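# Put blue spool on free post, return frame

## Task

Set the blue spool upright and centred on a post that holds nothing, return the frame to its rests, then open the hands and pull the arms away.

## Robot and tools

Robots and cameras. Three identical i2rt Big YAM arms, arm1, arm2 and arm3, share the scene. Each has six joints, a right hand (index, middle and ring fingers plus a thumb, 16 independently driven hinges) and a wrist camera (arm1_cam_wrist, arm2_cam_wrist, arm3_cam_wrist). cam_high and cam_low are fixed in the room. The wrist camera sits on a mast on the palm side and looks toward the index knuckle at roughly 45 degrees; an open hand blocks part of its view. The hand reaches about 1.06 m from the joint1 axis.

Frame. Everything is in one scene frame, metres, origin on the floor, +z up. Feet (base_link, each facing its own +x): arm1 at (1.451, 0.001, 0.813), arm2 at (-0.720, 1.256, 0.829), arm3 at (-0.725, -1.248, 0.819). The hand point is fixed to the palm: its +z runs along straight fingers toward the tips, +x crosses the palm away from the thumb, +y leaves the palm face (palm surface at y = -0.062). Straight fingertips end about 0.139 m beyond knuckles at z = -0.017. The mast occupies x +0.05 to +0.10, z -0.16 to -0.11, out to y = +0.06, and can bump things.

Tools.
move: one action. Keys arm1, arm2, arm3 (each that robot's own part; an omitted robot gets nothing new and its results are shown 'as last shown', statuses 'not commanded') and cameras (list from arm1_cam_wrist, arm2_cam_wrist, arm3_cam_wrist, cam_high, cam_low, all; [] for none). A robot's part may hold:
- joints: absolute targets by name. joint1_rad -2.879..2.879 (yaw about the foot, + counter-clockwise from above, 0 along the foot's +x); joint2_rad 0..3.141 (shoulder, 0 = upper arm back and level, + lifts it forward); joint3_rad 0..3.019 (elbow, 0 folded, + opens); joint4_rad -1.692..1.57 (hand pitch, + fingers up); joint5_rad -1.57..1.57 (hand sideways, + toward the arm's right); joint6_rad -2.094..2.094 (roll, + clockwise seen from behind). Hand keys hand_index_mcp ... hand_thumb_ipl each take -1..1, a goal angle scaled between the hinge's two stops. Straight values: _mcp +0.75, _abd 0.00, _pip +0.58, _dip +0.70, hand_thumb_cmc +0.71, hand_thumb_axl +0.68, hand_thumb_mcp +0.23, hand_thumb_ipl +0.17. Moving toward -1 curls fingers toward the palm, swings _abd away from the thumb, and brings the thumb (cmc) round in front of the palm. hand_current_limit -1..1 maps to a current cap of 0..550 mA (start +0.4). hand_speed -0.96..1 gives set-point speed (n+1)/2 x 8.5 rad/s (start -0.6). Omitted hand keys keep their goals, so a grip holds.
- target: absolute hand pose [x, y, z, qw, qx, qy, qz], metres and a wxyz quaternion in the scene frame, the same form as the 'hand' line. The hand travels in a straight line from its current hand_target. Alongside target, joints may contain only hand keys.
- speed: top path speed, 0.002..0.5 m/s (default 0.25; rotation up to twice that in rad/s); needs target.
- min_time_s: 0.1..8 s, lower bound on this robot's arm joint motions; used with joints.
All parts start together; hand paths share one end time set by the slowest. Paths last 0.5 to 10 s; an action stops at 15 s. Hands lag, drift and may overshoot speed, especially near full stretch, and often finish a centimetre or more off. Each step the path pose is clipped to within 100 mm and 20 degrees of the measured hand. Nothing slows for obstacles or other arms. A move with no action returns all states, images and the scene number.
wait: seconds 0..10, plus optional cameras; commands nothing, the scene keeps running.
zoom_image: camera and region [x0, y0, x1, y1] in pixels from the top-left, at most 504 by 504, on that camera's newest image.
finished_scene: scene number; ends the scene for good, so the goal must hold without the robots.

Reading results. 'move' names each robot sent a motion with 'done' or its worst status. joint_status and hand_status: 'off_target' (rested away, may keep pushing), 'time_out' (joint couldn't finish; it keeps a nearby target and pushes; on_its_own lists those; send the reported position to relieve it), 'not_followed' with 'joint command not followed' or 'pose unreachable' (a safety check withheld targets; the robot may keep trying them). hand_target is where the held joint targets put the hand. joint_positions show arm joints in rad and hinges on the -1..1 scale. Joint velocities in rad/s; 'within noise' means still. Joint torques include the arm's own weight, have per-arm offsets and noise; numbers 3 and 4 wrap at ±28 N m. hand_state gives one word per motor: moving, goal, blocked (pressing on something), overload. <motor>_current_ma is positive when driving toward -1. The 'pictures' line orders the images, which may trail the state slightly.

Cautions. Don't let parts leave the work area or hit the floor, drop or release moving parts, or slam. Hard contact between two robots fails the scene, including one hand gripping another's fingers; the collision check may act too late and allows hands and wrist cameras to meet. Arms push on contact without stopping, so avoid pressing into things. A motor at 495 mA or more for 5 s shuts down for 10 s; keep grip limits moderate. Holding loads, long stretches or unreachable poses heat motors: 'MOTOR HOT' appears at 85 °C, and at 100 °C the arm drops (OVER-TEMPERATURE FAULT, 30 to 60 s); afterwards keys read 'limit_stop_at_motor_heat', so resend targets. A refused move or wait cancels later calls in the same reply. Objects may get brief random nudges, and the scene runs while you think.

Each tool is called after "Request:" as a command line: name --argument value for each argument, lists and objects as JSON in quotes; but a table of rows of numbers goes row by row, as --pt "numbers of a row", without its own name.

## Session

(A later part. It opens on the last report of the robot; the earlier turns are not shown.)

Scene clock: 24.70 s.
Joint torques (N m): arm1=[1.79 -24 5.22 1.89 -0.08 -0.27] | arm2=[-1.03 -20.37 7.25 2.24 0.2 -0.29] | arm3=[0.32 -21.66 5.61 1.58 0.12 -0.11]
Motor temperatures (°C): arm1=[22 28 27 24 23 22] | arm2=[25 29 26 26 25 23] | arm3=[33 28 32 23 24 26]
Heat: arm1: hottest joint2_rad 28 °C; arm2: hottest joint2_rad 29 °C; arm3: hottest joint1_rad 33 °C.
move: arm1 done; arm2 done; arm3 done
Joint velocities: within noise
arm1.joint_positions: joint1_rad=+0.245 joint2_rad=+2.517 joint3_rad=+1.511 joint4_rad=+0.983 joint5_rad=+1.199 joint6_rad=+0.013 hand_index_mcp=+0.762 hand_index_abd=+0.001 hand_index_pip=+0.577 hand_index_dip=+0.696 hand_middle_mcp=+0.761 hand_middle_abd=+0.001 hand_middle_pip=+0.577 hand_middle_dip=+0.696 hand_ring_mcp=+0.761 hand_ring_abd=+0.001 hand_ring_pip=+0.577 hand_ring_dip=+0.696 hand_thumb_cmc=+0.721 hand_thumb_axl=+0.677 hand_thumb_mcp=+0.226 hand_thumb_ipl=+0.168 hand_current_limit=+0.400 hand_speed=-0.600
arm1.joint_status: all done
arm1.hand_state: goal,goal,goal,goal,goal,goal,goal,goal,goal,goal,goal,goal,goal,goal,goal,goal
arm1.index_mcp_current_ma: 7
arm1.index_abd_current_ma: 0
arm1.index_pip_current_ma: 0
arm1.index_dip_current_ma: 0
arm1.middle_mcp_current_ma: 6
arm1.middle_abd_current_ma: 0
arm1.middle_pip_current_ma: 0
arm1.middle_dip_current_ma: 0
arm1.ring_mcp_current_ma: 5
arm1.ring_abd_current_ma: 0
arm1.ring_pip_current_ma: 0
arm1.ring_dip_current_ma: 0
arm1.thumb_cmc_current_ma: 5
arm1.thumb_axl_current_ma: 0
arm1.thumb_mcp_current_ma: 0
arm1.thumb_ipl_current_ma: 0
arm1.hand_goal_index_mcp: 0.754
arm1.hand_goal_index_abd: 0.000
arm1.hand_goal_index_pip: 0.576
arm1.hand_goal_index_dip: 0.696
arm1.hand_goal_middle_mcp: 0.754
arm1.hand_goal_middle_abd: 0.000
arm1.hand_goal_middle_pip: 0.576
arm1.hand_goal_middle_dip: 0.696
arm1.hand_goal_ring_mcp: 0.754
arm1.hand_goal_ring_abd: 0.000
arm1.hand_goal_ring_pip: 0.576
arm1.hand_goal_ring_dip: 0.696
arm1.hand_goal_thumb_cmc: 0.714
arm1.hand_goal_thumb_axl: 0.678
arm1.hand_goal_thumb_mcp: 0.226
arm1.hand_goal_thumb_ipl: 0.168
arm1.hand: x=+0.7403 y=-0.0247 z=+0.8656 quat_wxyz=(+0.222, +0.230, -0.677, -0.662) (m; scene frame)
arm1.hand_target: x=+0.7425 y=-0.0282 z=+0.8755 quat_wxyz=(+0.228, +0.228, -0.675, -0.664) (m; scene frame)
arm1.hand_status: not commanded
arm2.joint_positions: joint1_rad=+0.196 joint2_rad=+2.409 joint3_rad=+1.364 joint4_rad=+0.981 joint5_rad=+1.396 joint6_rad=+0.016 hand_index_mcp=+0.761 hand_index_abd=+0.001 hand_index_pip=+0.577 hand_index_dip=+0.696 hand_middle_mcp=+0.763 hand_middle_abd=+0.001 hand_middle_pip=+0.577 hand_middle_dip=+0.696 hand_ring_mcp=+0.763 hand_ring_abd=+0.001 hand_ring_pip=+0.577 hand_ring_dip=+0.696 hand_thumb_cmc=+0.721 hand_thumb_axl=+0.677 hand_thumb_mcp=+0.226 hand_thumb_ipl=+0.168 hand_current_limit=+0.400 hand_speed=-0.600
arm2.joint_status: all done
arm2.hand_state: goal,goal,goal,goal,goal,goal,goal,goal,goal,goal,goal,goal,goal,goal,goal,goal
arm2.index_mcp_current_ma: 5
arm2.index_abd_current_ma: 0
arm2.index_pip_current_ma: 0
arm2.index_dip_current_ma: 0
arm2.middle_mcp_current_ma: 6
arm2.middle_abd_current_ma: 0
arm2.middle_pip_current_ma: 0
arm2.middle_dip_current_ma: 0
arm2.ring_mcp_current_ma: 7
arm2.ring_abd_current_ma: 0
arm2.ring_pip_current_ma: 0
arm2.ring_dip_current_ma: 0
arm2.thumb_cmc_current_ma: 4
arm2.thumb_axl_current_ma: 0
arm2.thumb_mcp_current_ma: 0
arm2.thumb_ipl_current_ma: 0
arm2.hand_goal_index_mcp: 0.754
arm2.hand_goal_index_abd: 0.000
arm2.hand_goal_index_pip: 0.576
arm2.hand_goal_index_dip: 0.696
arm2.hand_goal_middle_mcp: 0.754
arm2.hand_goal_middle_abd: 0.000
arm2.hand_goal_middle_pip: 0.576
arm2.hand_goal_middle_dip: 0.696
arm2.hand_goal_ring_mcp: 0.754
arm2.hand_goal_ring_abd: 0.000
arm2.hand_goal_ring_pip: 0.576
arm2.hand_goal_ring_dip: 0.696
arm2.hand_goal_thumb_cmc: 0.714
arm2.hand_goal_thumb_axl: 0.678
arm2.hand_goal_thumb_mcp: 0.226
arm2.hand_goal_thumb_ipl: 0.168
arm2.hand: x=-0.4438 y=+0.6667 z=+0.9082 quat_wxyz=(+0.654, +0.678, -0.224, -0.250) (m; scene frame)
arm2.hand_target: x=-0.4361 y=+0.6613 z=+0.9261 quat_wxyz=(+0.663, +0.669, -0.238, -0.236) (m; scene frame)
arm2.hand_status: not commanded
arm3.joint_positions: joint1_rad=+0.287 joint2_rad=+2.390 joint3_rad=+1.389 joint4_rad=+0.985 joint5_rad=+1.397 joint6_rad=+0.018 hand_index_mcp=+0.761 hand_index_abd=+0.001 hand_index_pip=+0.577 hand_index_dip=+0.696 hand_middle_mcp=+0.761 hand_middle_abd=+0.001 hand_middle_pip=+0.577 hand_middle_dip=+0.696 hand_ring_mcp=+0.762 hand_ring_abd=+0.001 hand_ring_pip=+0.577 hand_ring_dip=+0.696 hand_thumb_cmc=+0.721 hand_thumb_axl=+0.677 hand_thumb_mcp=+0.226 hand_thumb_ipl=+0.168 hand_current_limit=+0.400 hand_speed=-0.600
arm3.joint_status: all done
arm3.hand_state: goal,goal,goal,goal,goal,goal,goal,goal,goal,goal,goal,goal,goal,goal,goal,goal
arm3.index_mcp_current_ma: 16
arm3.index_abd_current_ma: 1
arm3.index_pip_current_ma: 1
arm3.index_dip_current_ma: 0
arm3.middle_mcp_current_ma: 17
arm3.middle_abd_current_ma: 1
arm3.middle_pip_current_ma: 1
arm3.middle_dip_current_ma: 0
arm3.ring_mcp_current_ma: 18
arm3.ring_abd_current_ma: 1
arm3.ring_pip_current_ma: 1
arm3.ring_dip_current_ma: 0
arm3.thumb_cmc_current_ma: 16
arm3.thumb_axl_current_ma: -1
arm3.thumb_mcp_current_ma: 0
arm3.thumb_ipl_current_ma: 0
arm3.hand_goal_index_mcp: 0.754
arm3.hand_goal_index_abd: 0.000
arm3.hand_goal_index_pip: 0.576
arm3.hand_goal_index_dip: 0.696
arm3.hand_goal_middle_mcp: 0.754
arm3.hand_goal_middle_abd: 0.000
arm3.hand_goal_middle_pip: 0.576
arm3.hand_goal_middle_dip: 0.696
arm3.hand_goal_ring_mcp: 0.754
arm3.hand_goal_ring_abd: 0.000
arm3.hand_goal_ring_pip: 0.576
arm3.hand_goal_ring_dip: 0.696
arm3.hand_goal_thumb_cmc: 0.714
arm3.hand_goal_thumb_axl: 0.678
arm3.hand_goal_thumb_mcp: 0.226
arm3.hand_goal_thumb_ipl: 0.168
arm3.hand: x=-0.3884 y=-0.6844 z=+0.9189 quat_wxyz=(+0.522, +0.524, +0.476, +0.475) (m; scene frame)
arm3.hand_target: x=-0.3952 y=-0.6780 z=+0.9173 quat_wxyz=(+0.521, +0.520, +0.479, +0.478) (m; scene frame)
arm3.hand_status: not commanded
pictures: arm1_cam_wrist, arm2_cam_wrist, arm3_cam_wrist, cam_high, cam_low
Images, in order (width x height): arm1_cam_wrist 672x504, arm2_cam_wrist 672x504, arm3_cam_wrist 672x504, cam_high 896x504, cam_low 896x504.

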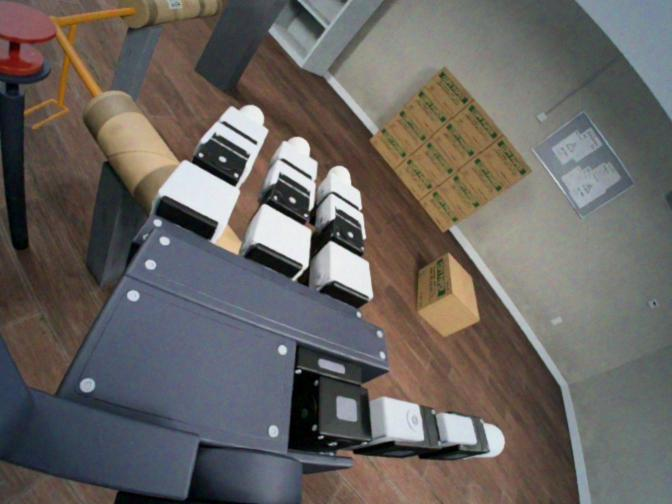

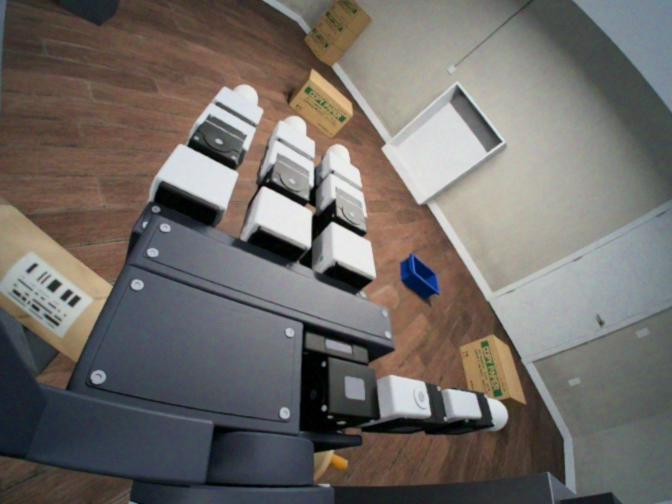

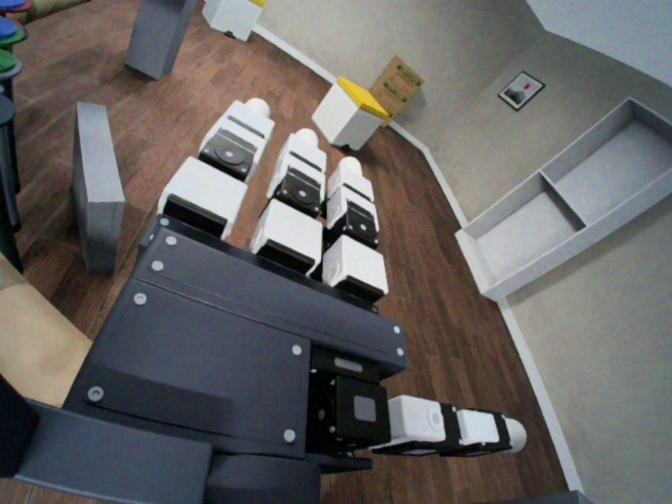

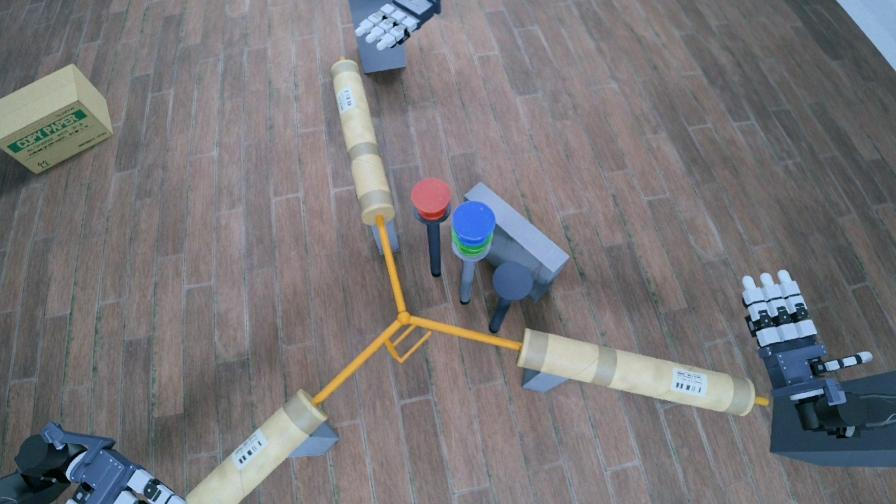

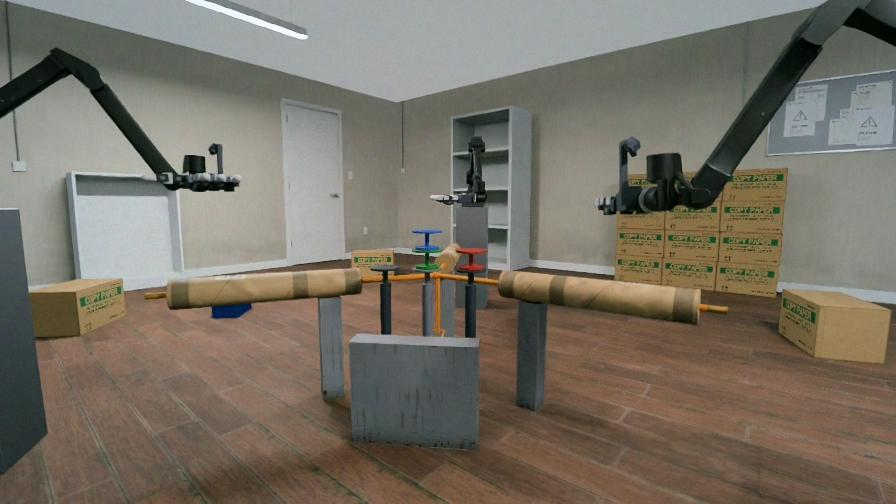

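Request:
move --arm1 '{"target":[0.797,-0.11,0.60,-0.147,-0.147,0.6917,0.6917],"speed":0.15}' --arm2 '{"target":[-0.41,0.90,0.60,0.6533,0.6533,-0.2706,-0.2706],"speed":0.15}' --arm3 '{"target":[-0.484,-0.563,0.60,0.5828,0.5828,0.4005,0.4005],"speed":0.15}' --cameras '["all"]'

Scene clock: 32.20 s.
Joint torques (N m): arm1=[1.96 -21.71 8.55 0.54 0.44 0.03] | arm2=[0.5 -16.38 0.59 1.77 0.57 0.02] | arm3=[-0.62 -24.12 6.82 0.28 -0.46 0.45]
Motor temperatures (°C): arm1=[22 29 28 24 23 22] | arm2=[25 30 26 26 25 23] | arm3=[33 28 32 22 24 26]
Heat: arm1: hottest joint2_rad 29 °C; arm2: hottest joint2_rad 30 °C; arm3: hottest joint1_rad 33 °C.
move: arm1 off_target; arm2 off_target; arm3 off_target
Joint velocities: within noise
arm1.joint_positions: joint1_rad=+0.384 joint2_rad=+3.112 joint3_rad=+2.051 joint4_rad=+0.592 joint5_rad=+1.557 joint6_rad=+0.442 hand_index_mcp=+0.763 hand_index_abd=+0.001 hand_index_pip=+0.577 hand_index_dip=+0.696 hand_middle_mcp=+0.762 hand_middle_abd=+0.001 hand_middle_pip=+0.577 hand_middle_dip=+0.696 hand_ring_mcp=+0.761 hand_ring_abd=+0.001 hand_ring_pip=+0.577 hand_ring_dip=+0.696 hand_thumb_cmc=+0.721 hand_thumb_axl=+0.677 hand_thumb_mcp=+0.226 hand_thumb_ipl=+0.168 hand_current_limit=+0.400 hand_speed=-0.600
arm1.joint_status: not commanded
arm1.hand_state: goal,goal,goal,goal,goal,goal,goal,goal,goal,goal,goal,goal,goal,goal,goal,goal
arm1.index_mcp_current_ma: 7
arm1.index_abd_current_ma: 0
arm1.index_pip_current_ma: 0
arm1.index_dip_current_ma: 0
arm1.middle_mcp_current_ma: 6
arm1.middle_abd_current_ma: 0
arm1.middle_pip_current_ma: 0
arm1.middle_dip_current_ma: 0
arm1.ring_mcp_current_ma: 5
arm1.ring_abd_current_ma: 0
arm1.ring_pip_current_ma: 0
arm1.ring_dip_current_ma: 0
arm1.thumb_cmc_current_ma: 6
arm1.thumb_axl_current_ma: 0
arm1.thumb_mcp_current_ma: 0
arm1.thumb_ipl_current_ma: 0
arm1.hand_goal_index_mcp: 0.754
arm1.hand_goal_index_abd: 0.000
arm1.hand_goal_index_pip: 0.576
arm1.hand_goal_index_dip: 0.696
arm1.hand_goal_middle_mcp: 0.754
arm1.hand_goal_middle_abd: 0.000
arm1.hand_goal_middle_pip: 0.576
arm1.hand_goal_middle_dip: 0.696
arm1.hand_goal_ring_mcp: 0.754
arm1.hand_goal_ring_abd: 0.000
arm1.hand_goal_ring_pip: 0.576
arm1.hand_goal_ring_dip: 0.696
arm1.hand_goal_thumb_cmc: 0.714
arm1.hand_goal_thumb_axl: 0.678
arm1.hand_goal_thumb_mcp: 0.226
arm1.hand_goal_thumb_ipl: 0.168
arm1.hand: x=+0.7997 y=-0.1016 z=+0.6021 quat_wxyz=(+0.141, +0.162, -0.696, -0.685) (m; scene frame)
arm1.hand_target: x=+0.7973 y=-0.1098 z=+0.6002 quat_wxyz=(+0.152, +0.156, -0.697, -0.683) (m; scene frame)
arm1.hand_status: off_target (0.009 m and 2.1 deg from the pose sent, 0.285 m and 13.4 deg at the start; a joint's target at an end of its range on 71 of 145 steps)
arm2.joint_positions: joint1_rad=+0.568 joint2_rad=+3.074 joint3_rad=+1.464 joint4_rad=+1.269 joint5_rad=+1.584 joint6_rad=+0.295 hand_index_mcp=+0.761 hand_index_abd=+0.001 hand_index_pip=+0.577 hand_index_dip=+0.696 hand_middle_mcp=+0.763 hand_middle_abd=+0.001 hand_middle_pip=+0.577 hand_middle_dip=+0.696 hand_ring_mcp=+0.763 hand_ring_abd=+0.001 hand_ring_pip=+0.577 hand_ring_dip=+0.696 hand_thumb_cmc=+0.721 hand_thumb_axl=+0.677 hand_thumb_mcp=+0.226 hand_thumb_ipl=+0.168 hand_current_limit=+0.400 hand_speed=-0.600
arm2.joint_status: not commanded
arm2.hand_state: goal,goal,goal,goal,goal,goal,goal,goal,goal,goal,goal,goal,goal,goal,goal,goal
arm2.index_mcp_current_ma: 5
arm2.index_abd_current_ma: 0
arm2.index_pip_current_ma: 0
arm2.index_dip_current_ma: 0
arm2.middle_mcp_current_ma: 6
arm2.middle_abd_current_ma: 0
arm2.middle_pip_current_ma: 0
arm2.middle_dip_current_ma: 0
arm2.ring_mcp_current_ma: 7
arm2.ring_abd_current_ma: 0
arm2.ring_pip_current_ma: 0
arm2.ring_dip_current_ma: 0
arm2.thumb_cmc_current_ma: 4
arm2.thumb_axl_current_ma: 0
arm2.thumb_mcp_current_ma: 0
arm2.thumb_ipl_current_ma: 0
arm2.hand_goal_index_mcp: 0.754
arm2.hand_goal_index_abd: 0.000
arm2.hand_goal_index_pip: 0.576
arm2.hand_goal_index_dip: 0.696
arm2.hand_goal_middle_mcp: 0.754
arm2.hand_goal_middle_abd: 0.000
arm2.hand_goal_middle_pip: 0.576
arm2.hand_goal_middle_dip: 0.696
arm2.hand_goal_ring_mcp: 0.754
arm2.hand_goal_ring_abd: 0.000
arm2.hand_goal_ring_pip: 0.576
arm2.hand_goal_ring_dip: 0.696
arm2.hand_goal_thumb_cmc: 0.714
arm2.hand_goal_thumb_axl: 0.678
arm2.hand_goal_thumb_mcp: 0.226
arm2.hand_goal_thumb_ipl: 0.168
arm2.hand: x=-0.4125 y=+0.8993 z=+0.5965 quat_wxyz=(+0.679, +0.691, -0.160, -0.189) (m; scene frame)
arm2.hand_target: x=-0.4104 y=+0.8994 z=+0.5999 quat_wxyz=(+0.684, +0.686, -0.176, -0.175) (m; scene frame)
arm2.hand_status: off_target (0.004 m and 16.6 deg from the pose sent, 0.388 m and 6.5 deg at the start; a joint's target at an end of its range on 107 of 145 steps)
arm3.joint_positions: joint1_rad=+0.468 joint2_rad=+3.133 joint3_rad=+2.302 joint4_rad=-0.049 joint5_rad=+1.476 joint6_rad=+0.755 hand_index_mcp=+0.727 hand_index_abd=+0.001 hand_index_pip=+0.577 hand_index_dip=+0.696 hand_middle_mcp=+0.749 hand_middle_abd=+0.002 hand_middle_pip=+0.569 hand_middle_dip=+0.696 hand_ring_mcp=+0.750 hand_ring_abd=+0.002 hand_ring_pip=+0.568 hand_ring_dip=+0.696 hand_thumb_cmc=+0.722 hand_thumb_axl=+0.677 hand_thumb_mcp=+0.226 hand_thumb_ipl=+0.168 hand_current_limit=+0.400 hand_speed=-0.600
arm3.joint_status: not commanded
arm3.hand_state: blocked,goal,goal,goal,goal,goal,goal,goal,goal,goal,goal,goal,goal,goal,goal,goal
arm3.index_mcp_current_ma: -85
arm3.index_abd_current_ma: 1
arm3.index_pip_current_ma: 1
arm3.index_dip_current_ma: 0
arm3.middle_mcp_current_ma: -11
arm3.middle_abd_current_ma: 2
arm3.middle_pip_current_ma: -15
arm3.middle_dip_current_ma: 0
arm3.ring_mcp_current_ma: -9
arm3.ring_abd_current_ma: 3
arm3.ring_pip_current_ma: -17
arm3.ring_dip_current_ma: 0
arm3.thumb_cmc_current_ma: 18
arm3.thumb_axl_current_ma: -1
arm3.thumb_mcp_current_ma: 0
arm3.thumb_ipl_current_ma: 0
arm3.hand_goal_index_mcp: 0.754
arm3.hand_goal_index_abd: 0.000
arm3.hand_goal_index_pip: 0.576
arm3.hand_goal_index_dip: 0.696
arm3.hand_goal_middle_mcp: 0.754
arm3.hand_goal_middle_abd: 0.000
arm3.hand_goal_middle_pip: 0.576
arm3.hand_goal_middle_dip: 0.696
arm3.hand_goal_ring_mcp: 0.754
arm3.hand_goal_ring_abd: 0.000
arm3.hand_goal_ring_pip: 0.576
arm3.hand_goal_ring_dip: 0.696
arm3.hand_goal_thumb_cmc: 0.714
arm3.hand_goal_thumb_axl: 0.678
arm3.hand_goal_thumb_mcp: 0.226
arm3.hand_goal_thumb_ipl: 0.168
arm3.hand: x=-0.4848 y=-0.5623 z=+0.6183 quat_wxyz=(+0.516, +0.492, +0.543, +0.444) (m; scene frame)
arm3.hand_target: x=-0.4841 y=-0.5648 z=+0.6016 quat_wxyz=(+0.496, +0.501, +0.548, +0.450) (m; scene frame)
arm3.hand_status: off_target (0.018 m and 21.4 deg from the pose sent, 0.354 m and 15.6 deg at the start; pose on its path clipped on 63 of 145 steps; a joint's target at an end of its range on 110 of 145 steps)
pictures: arm1_cam_wrist, arm2_cam_wrist, arm3_cam_wrist, cam_high, cam_low
Images, in order (width x height): arm1_cam_wrist 672x504, arm2_cam_wrist 672x504, arm3_cam_wrist 672x504, cam_high 896x504, cam_low 896x504.

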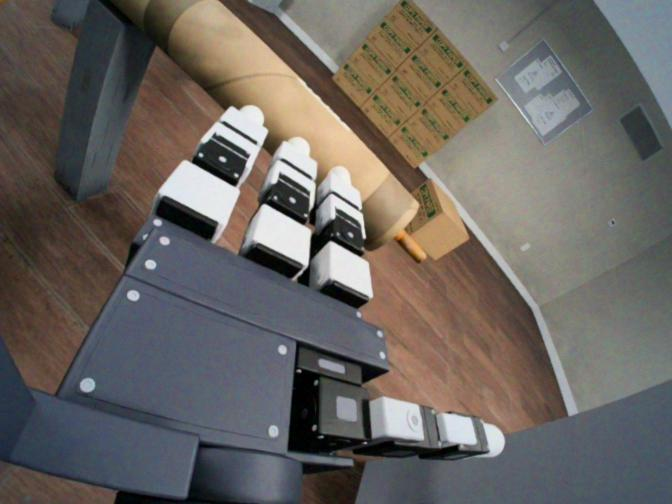

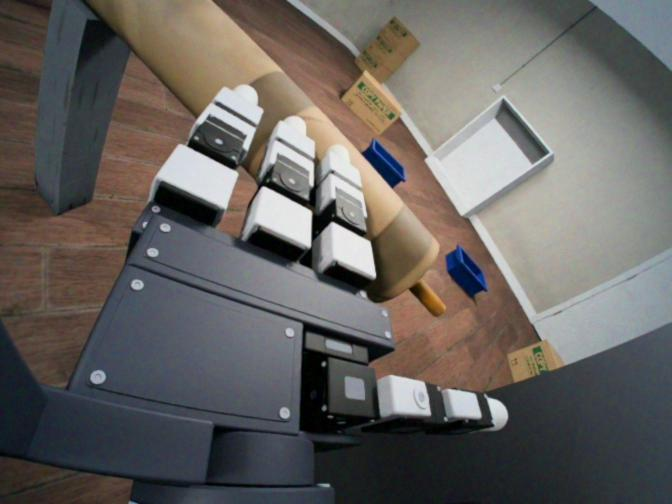

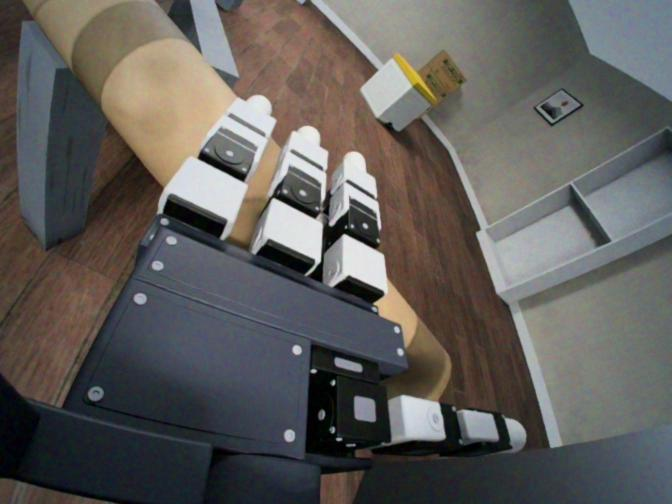

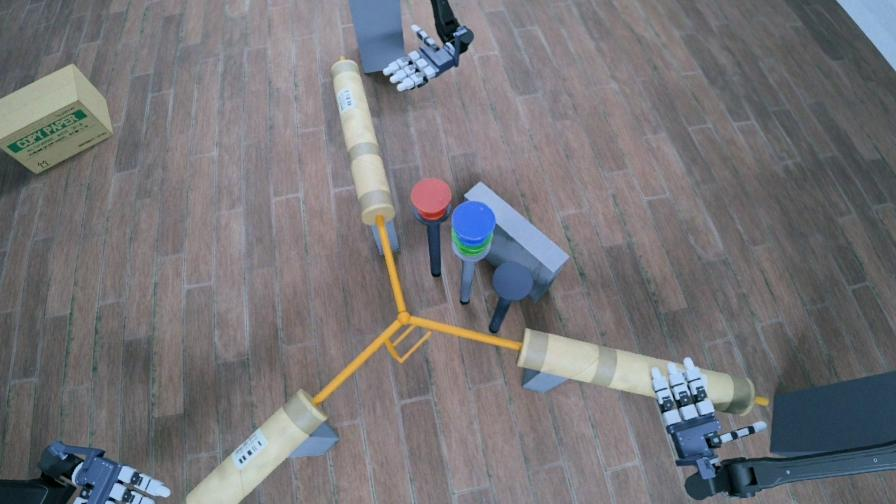

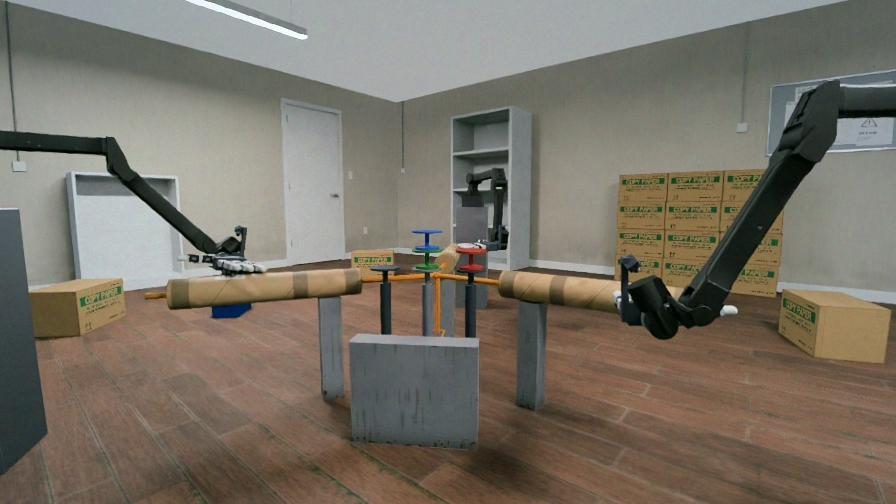

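Request:
zoom_image --camera "cam_high" --region '[620, 330, 800, 504]'

Request:
zoom_image --camera "cam_high" --region '[320, 10, 480, 120]'

Request:
zoom_image --camera "cam_high" --region '[40, 380, 280, 504]'

Request:
zoom_image --camera "cam_low" --region '[140, 220, 380, 330]'

Request:
zoom_image --camera "cam_low" --region '[490, 230, 770, 360]'

Scaled by 2.800 from the camera's 896x504 image, which has a finer 1280x720 frame.

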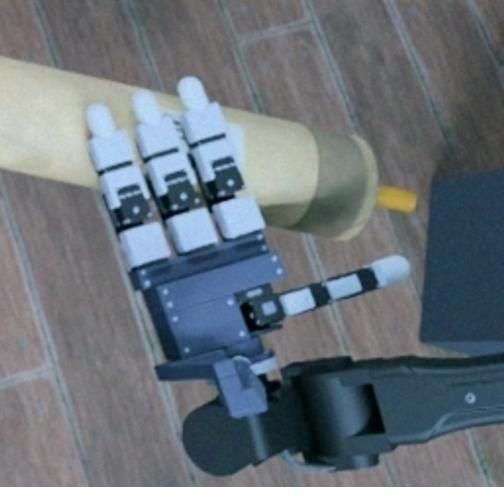

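Scaled by 3.150 from the camera's 896x504 image, which has a finer 1280x720 frame.

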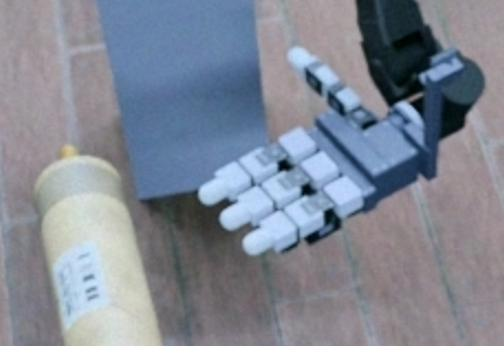

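Scaled by 2.100 from the camera's 896x504 image, which has a finer 1280x720 frame.

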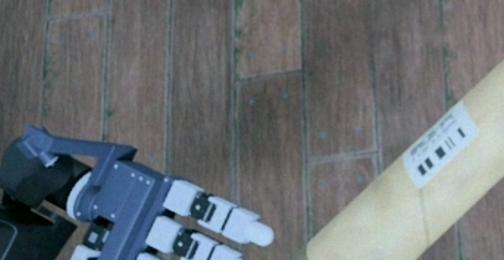

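Scaled by 2.100 from the camera's 896x504 image, which has a finer 1280x720 frame.

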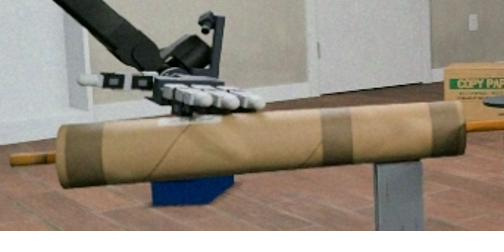

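Scaled by 1.800 from the camera's 896x504 image, which has a finer 1280x720 frame.

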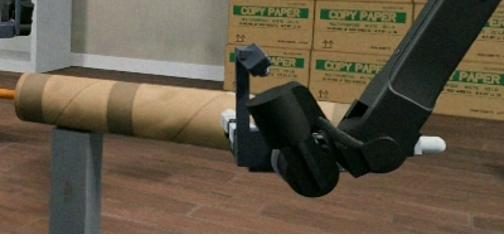

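Request:
move --arm1 '{"target":[0.75,0.02,0.68,-0.0092,-0.0291,0.9533,0.3006],"speed":0.2}' --arm2 '{"target":[-0.43,0.90,0.68,-0.2649,-0.8401,0.4514,0.1423],"speed":0.2}' --arm3 '{"target":[-0.57,-0.53,0.74,0.2557,0.811,0.5019,0.1583],"speed":0.2}' --cameras '["all"]'

Scene clock: 42.73 s.
Joint torques (N m): arm1=[-0.15 -24.88 12.04 -0.96 0.39 0.11] | arm2=[-0.44 -18.08 -0.06 1.89 0.27 -0.28] | arm3=[-0.09 -30.04 10.29 -0.76 0.54 0.25]
Motor temperatures (°C): arm1=[22 30 28 24 23 22] | arm2=[25 31 25 26 25 23] | arm3=[32 30 32 22 24 26]
Heat: arm1: hottest joint2_rad 30 °C; arm2: hottest joint2_rad 31 °C; arm3: hottest joint1_rad 32 °C.
move: arm1 off_target; arm2 off_target; arm3 off_target
Joint velocities: within noise
arm1.joint_positions: joint1_rad=+0.182 joint2_rad=+2.739 joint3_rad=+2.215 joint4_rad=-1.178 joint5_rad=+0.622 joint6_rad=+1.738 hand_index_mcp=+0.763 hand_index_abd=+0.001 hand_index_pip=+0.577 hand_index_dip=+0.696 hand_middle_mcp=+0.762 hand_middle_abd=+0.001 hand_middle_pip=+0.577 hand_middle_dip=+0.696 hand_ring_mcp=+0.761 hand_ring_abd=+0.001 hand_ring_pip=+0.577 hand_ring_dip=+0.696 hand_thumb_cmc=+0.722 hand_thumb_axl=+0.677 hand_thumb_mcp=+0.225 hand_thumb_ipl=+0.168 hand_current_limit=+0.400 hand_speed=-0.600
arm1.joint_status: not commanded
arm1.hand_state: goal,goal,goal,goal,goal,goal,goal,goal,goal,goal,goal,goal,goal,goal,goal,goal
arm1.index_mcp_current_ma: 7
arm1.index_abd_current_ma: 0
arm1.index_pip_current_ma: 0
arm1.index_dip_current_ma: 0
arm1.middle_mcp_current_ma: 6
arm1.middle_abd_current_ma: 0
arm1.middle_pip_current_ma: 0
arm1.middle_dip_current_ma: 0
arm1.ring_mcp_current_ma: 5
arm1.ring_abd_current_ma: 0
arm1.ring_pip_current_ma: 0
arm1.ring_dip_current_ma: 0
arm1.thumb_cmc_current_ma: 6
arm1.thumb_axl_current_ma: 0
arm1.thumb_mcp_current_ma: -1
arm1.thumb_ipl_current_ma: 0
arm1.hand_goal_index_mcp: 0.754
arm1.hand_goal_index_abd: 0.000
arm1.hand_goal_index_pip: 0.576
arm1.hand_goal_index_dip: 0.696
arm1.hand_goal_middle_mcp: 0.754
arm1.hand_goal_middle_abd: 0.000
arm1.hand_goal_middle_pip: 0.576
arm1.hand_goal_middle_dip: 0.696
arm1.hand_goal_ring_mcp: 0.754
arm1.hand_goal_ring_abd: 0.000
arm1.hand_goal_ring_pip: 0.576
arm1.hand_goal_ring_dip: 0.696
arm1.hand_goal_thumb_cmc: 0.714
arm1.hand_goal_thumb_axl: 0.678
arm1.hand_goal_thumb_mcp: 0.226
arm1.hand_goal_thumb_ipl: 0.168
arm1.hand: x=+0.7627 y=+0.0169 z=+0.6718 quat_wxyz=(-0.005, +0.045, -0.952, -0.304) (m; scene frame)
arm1.hand_target: x=+0.7507 y=+0.0202 z=+0.6803 quat_wxyz=(+0.010, +0.029, -0.953, -0.301) (m; scene frame)
arm1.hand_status: off_target (0.015 m and 2.5 deg from the pose sent, 0.153 m and 57.7 deg at the start; pose on its path clipped on 26 of 114 steps)
arm2.joint_positions: joint1_rad=+0.558 joint2_rad=+2.910 joint3_rad=+1.286 joint4_rad=+1.505 joint5_rad=+1.584 joint6_rad=+0.295 hand_index_mcp=+0.761 hand_index_abd=+0.001 hand_index_pip=+0.577 hand_index_dip=+0.696 hand_middle_mcp=+0.763 hand_middle_abd=+0.001 hand_middle_pip=+0.577 hand_middle_dip=+0.696 hand_ring_mcp=+0.763 hand_ring_abd=+0.001 hand_ring_pip=+0.577 hand_ring_dip=+0.696 hand_thumb_cmc=+0.721 hand_thumb_axl=+0.677 hand_thumb_mcp=+0.226 hand_thumb_ipl=+0.168 hand_current_limit=+0.400 hand_speed=-0.600
arm2.joint_status: not commanded
arm2.hand_state: goal,goal,goal,goal,goal,goal,goal,goal,goal,goal,goal,goal,goal,goal,goal,goal
arm2.index_mcp_current_ma: 5
arm2.index_abd_current_ma: 0
arm2.index_pip_current_ma: 0
arm2.index_dip_current_ma: 0
arm2.middle_mcp_current_ma: 6
arm2.middle_abd_current_ma: 0
arm2.middle_pip_current_ma: 0
arm2.middle_dip_current_ma: 0
arm2.ring_mcp_current_ma: 7
arm2.ring_abd_current_ma: 0
arm2.ring_pip_current_ma: 0
arm2.ring_dip_current_ma: 0
arm2.thumb_cmc_current_ma: 4
arm2.thumb_axl_current_ma: 0
arm2.thumb_mcp_current_ma: 0
arm2.thumb_ipl_current_ma: 0
arm2.hand_goal_index_mcp: 0.754
arm2.hand_goal_index_abd: 0.000
arm2.hand_goal_index_pip: 0.576
arm2.hand_goal_index_dip: 0.696
arm2.hand_goal_middle_mcp: 0.754
arm2.hand_goal_middle_abd: 0.000
arm2.hand_goal_middle_pip: 0.576
arm2.hand_goal_middle_dip: 0.696
arm2.hand_goal_ring_mcp: 0.754
arm2.hand_goal_ring_abd: 0.000
arm2.hand_goal_ring_pip: 0.576
arm2.hand_goal_ring_dip: 0.696
arm2.hand_goal_thumb_cmc: 0.714
arm2.hand_goal_thumb_axl: 0.678
arm2.hand_goal_thumb_mcp: 0.226
arm2.hand_goal_thumb_ipl: 0.168
arm2.hand: x=-0.4324 y=+0.9046 z=+0.6691 quat_wxyz=(+0.695, +0.668, -0.239, -0.117) (m; scene frame)
arm2.hand_target: x=-0.4301 y=+0.8999 z=+0.6798 quat_wxyz=(+0.695, +0.664, -0.251, -0.112) (m; scene frame)
arm2.hand_status: off_target (0.012 m and 59.1 deg from the pose sent, 0.085 m and 61.5 deg at the start; pose on its path clipped on 86 of 114 steps; a joint's target at an end of its range on 114 of 114 steps)
arm3.joint_positions: joint1_rad=+0.539 joint2_rad=+3.005 joint3_rad=+2.881 joint4_rad=-1.606 joint5_rad=+0.558 joint6_rad=+1.942 hand_index_mcp=+0.759 hand_index_abd=+0.001 hand_index_pip=+0.575 hand_index_dip=+0.694 hand_middle_mcp=+0.759 hand_middle_abd=+0.000 hand_middle_pip=+0.575 hand_middle_dip=+0.694 hand_ring_mcp=+0.761 hand_ring_abd=+0.002 hand_ring_pip=+0.576 hand_ring_dip=+0.696 hand_thumb_cmc=+0.722 hand_thumb_axl=+0.677 hand_thumb_mcp=+0.224 hand_thumb_ipl=+0.168 hand_current_limit=+0.400 hand_speed=-0.600
arm3.joint_status: not commanded
arm3.hand_state: goal,goal,goal,goal,goal,goal,goal,goal,goal,goal,goal,goal,goal,goal,goal,goal
arm3.index_mcp_current_ma: 10
arm3.index_abd_current_ma: 1
arm3.index_pip_current_ma: -1
arm3.index_dip_current_ma: -4
arm3.middle_mcp_current_ma: 12
arm3.middle_abd_current_ma: 0
arm3.middle_pip_current_ma: -1
arm3.middle_dip_current_ma: -3
arm3.ring_mcp_current_ma: 15
arm3.ring_abd_current_ma: 3
arm3.ring_pip_current_ma: 0
arm3.ring_dip_current_ma: 0
arm3.thumb_cmc_current_ma: 19
arm3.thumb_axl_current_ma: -1
arm3.thumb_mcp_current_ma: -4
arm3.thumb_ipl_current_ma: 0
arm3.hand_goal_index_mcp: 0.754
arm3.hand_goal_index_abd: 0.000
arm3.hand_goal_index_pip: 0.576
arm3.hand_goal_index_dip: 0.696
arm3.hand_goal_middle_mcp: 0.754
arm3.hand_goal_middle_abd: 0.000
arm3.hand_goal_middle_pip: 0.576
arm3.hand_goal_middle_dip: 0.696
arm3.hand_goal_ring_mcp: 0.754
arm3.hand_goal_ring_abd: 0.000
arm3.hand_goal_ring_pip: 0.576
arm3.hand_goal_ring_dip: 0.696
arm3.hand_goal_thumb_cmc: 0.714
arm3.hand_goal_thumb_axl: 0.678
arm3.hand_goal_thumb_mcp: 0.226
arm3.hand_goal_thumb_ipl: 0.168
arm3.hand: x=-0.5614 y=-0.5461 z=+0.7121 quat_wxyz=(+0.220, +0.783, +0.553, +0.181) (m; scene frame)
arm3.hand_target: x=-0.5700 y=-0.5324 z=+0.7403 quat_wxyz=(+0.193, +0.791, +0.545, +0.200) (m; scene frame)
arm3.hand_status: off_target (0.033 m and 8.2 deg from the pose sent, 0.152 m and 58.2 deg at the start; a joint's target at an end of its range on 51 of 114 steps)
pictures: arm1_cam_wrist, arm2_cam_wrist, arm3_cam_wrist, cam_high, cam_low
Images, in order (width x height): arm1_cam_wrist 672x504, arm2_cam_wrist 672x504, arm3_cam_wrist 672x504, cam_high 896x504, cam_low 896x504.

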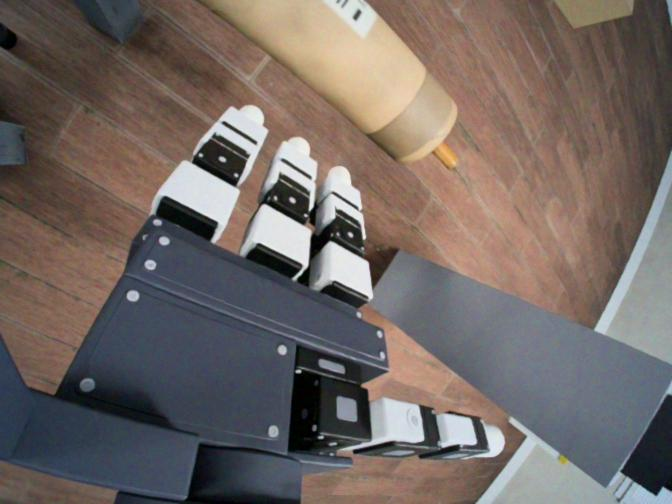

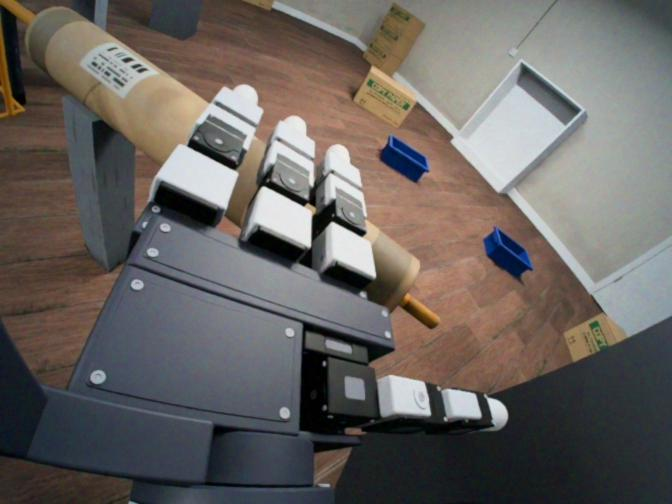

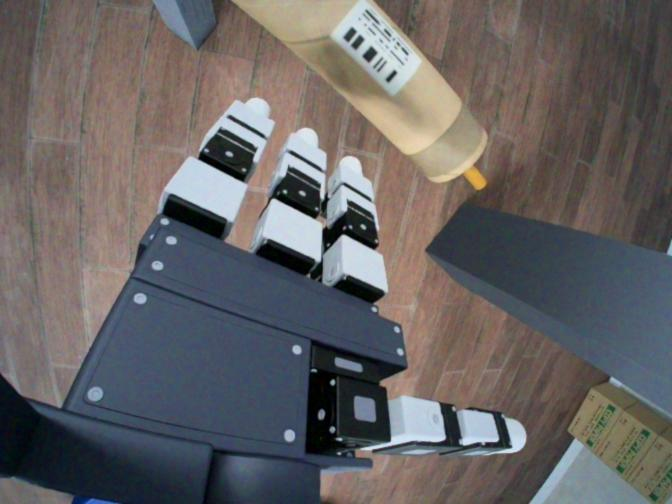

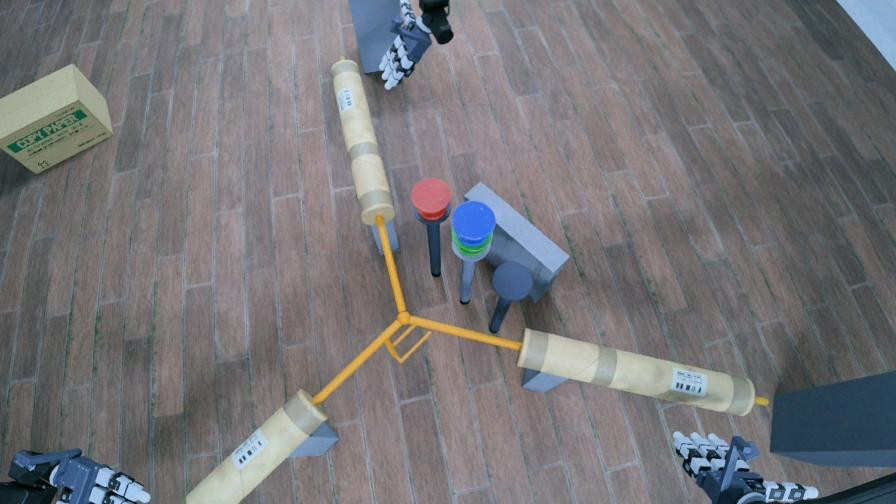

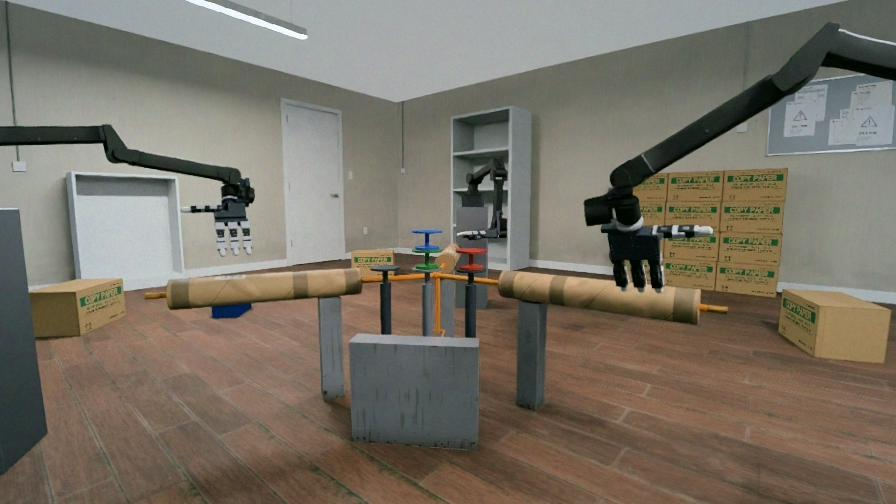

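Request:
move --arm2 '{"joints":{"joint1_rad":0.40,"joint2_rad":2.75,"joint3_rad":1.29,"joint4_rad":-0.11,"joint5_rad":0.6,"joint6_rad":1.5},"min_time_s":4}' --cameras '["arm2_cam_wrist","cam_high"]'

Scene clock: 47.67 s.
Joint torques (N m): arm1=[1.38 -25.05 12.11 -0.81 0.41 0.06] | arm2=[-1.03 -18.67 0.57 -0.05 0.57 0.04] | arm3=[0.09 -30.04 10.26 -0.79 0.56 0.24]
Motor temperatures (°C): arm1=[22 30 28 24 23 22] | arm2=[25 31 25 26 25 23] | arm3=[32 29 33 22 24 26]
Heat: arm1: hottest joint2_rad 30 °C; arm2: hottest joint2_rad 31 °C; arm3: hottest joint3_rad 33 °C.
move: arm2 done
Joint velocities: within noise
arm1, arm3: as last shown
arm2.joint_positions: joint1_rad=+0.407 joint2_rad=+2.777 joint3_rad=+1.286 joint4_rad=-0.100 joint5_rad=+0.603 joint6_rad=+1.484 hand_index_mcp=+0.759 hand_index_abd=-0.003 hand_index_pip=+0.575 hand_index_dip=+0.694 hand_middle_mcp=+0.763 hand_middle_abd=+0.001 hand_middle_pip=+0.577 hand_middle_dip=+0.696 hand_ring_mcp=+0.763 hand_ring_abd=+0.001 hand_ring_pip=+0.577 hand_ring_dip=+0.696 hand_thumb_cmc=+0.721 hand_thumb_axl=+0.677 hand_thumb_mcp=+0.224 hand_thumb_ipl=+0.168 hand_current_limit=+0.400 hand_speed=-0.600
arm2.joint_status: all done
arm2.hand_state: goal,goal,goal,goal,goal,goal,goal,goal,goal,goal,goal,goal,goal,goal,goal,goal
arm2.index_mcp_current_ma: 3
arm2.index_abd_current_ma: -1
arm2.index_pip_current_ma: 0
arm2.index_dip_current_ma: -1
arm2.middle_mcp_current_ma: 6
arm2.middle_abd_current_ma: 0
arm2.middle_pip_current_ma: 0
arm2.middle_dip_current_ma: 0
arm2.ring_mcp_current_ma: 7
arm2.ring_abd_current_ma: 0
arm2.ring_pip_current_ma: 0
arm2.ring_dip_current_ma: 0
arm2.thumb_cmc_current_ma: 5
arm2.thumb_axl_current_ma: 0
arm2.thumb_mcp_current_ma: -1
arm2.thumb_ipl_current_ma: 0
arm2.hand_goal_index_mcp: 0.754
arm2.hand_goal_index_abd: 0.000
arm2.hand_goal_index_pip: 0.576
arm2.hand_goal_index_dip: 0.696
arm2.hand_goal_middle_mcp: 0.754
arm2.hand_goal_middle_abd: 0.000
arm2.hand_goal_middle_pip: 0.576
arm2.hand_goal_middle_dip: 0.696
arm2.hand_goal_ring_mcp: 0.754
arm2.hand_goal_ring_abd: 0.000
arm2.hand_goal_ring_pip: 0.576
arm2.hand_goal_ring_dip: 0.696
arm2.hand_goal_thumb_cmc: 0.714
arm2.hand_goal_thumb_axl: 0.678
arm2.hand_goal_thumb_mcp: 0.226
arm2.hand_goal_thumb_ipl: 0.168
arm2.hand: x=-0.4927 y=+0.8746 z=+0.4813 quat_wxyz=(+0.269, +0.920, -0.262, -0.114) (m; scene frame)
arm2.hand_target: x=-0.4855 y=+0.8659 z=+0.4916 quat_wxyz=(+0.272, +0.916, -0.276, -0.103) (m; scene frame)
arm2.hand_status: not commanded
pictures: arm2_cam_wrist, cam_high
Images, in order (width x height): arm2_cam_wrist 672x504, cam_high 896x504.

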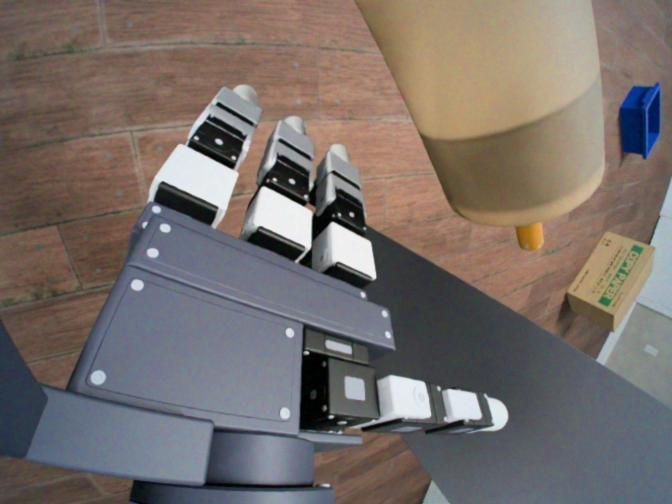

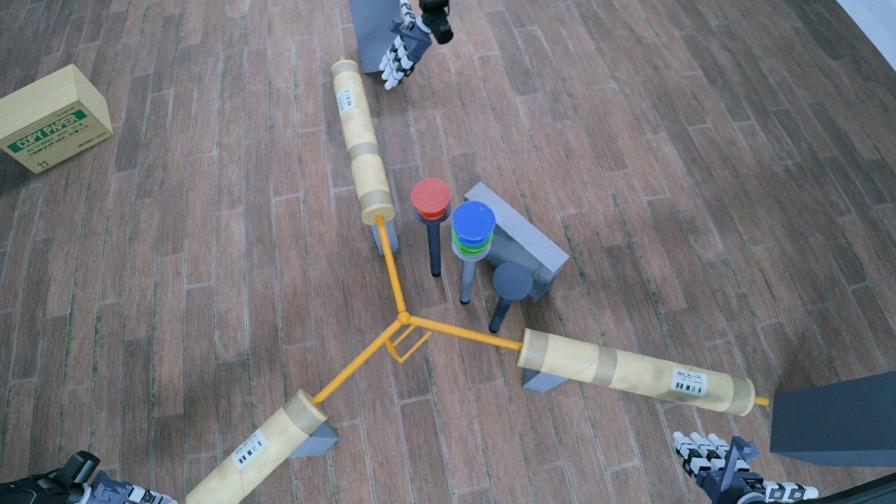

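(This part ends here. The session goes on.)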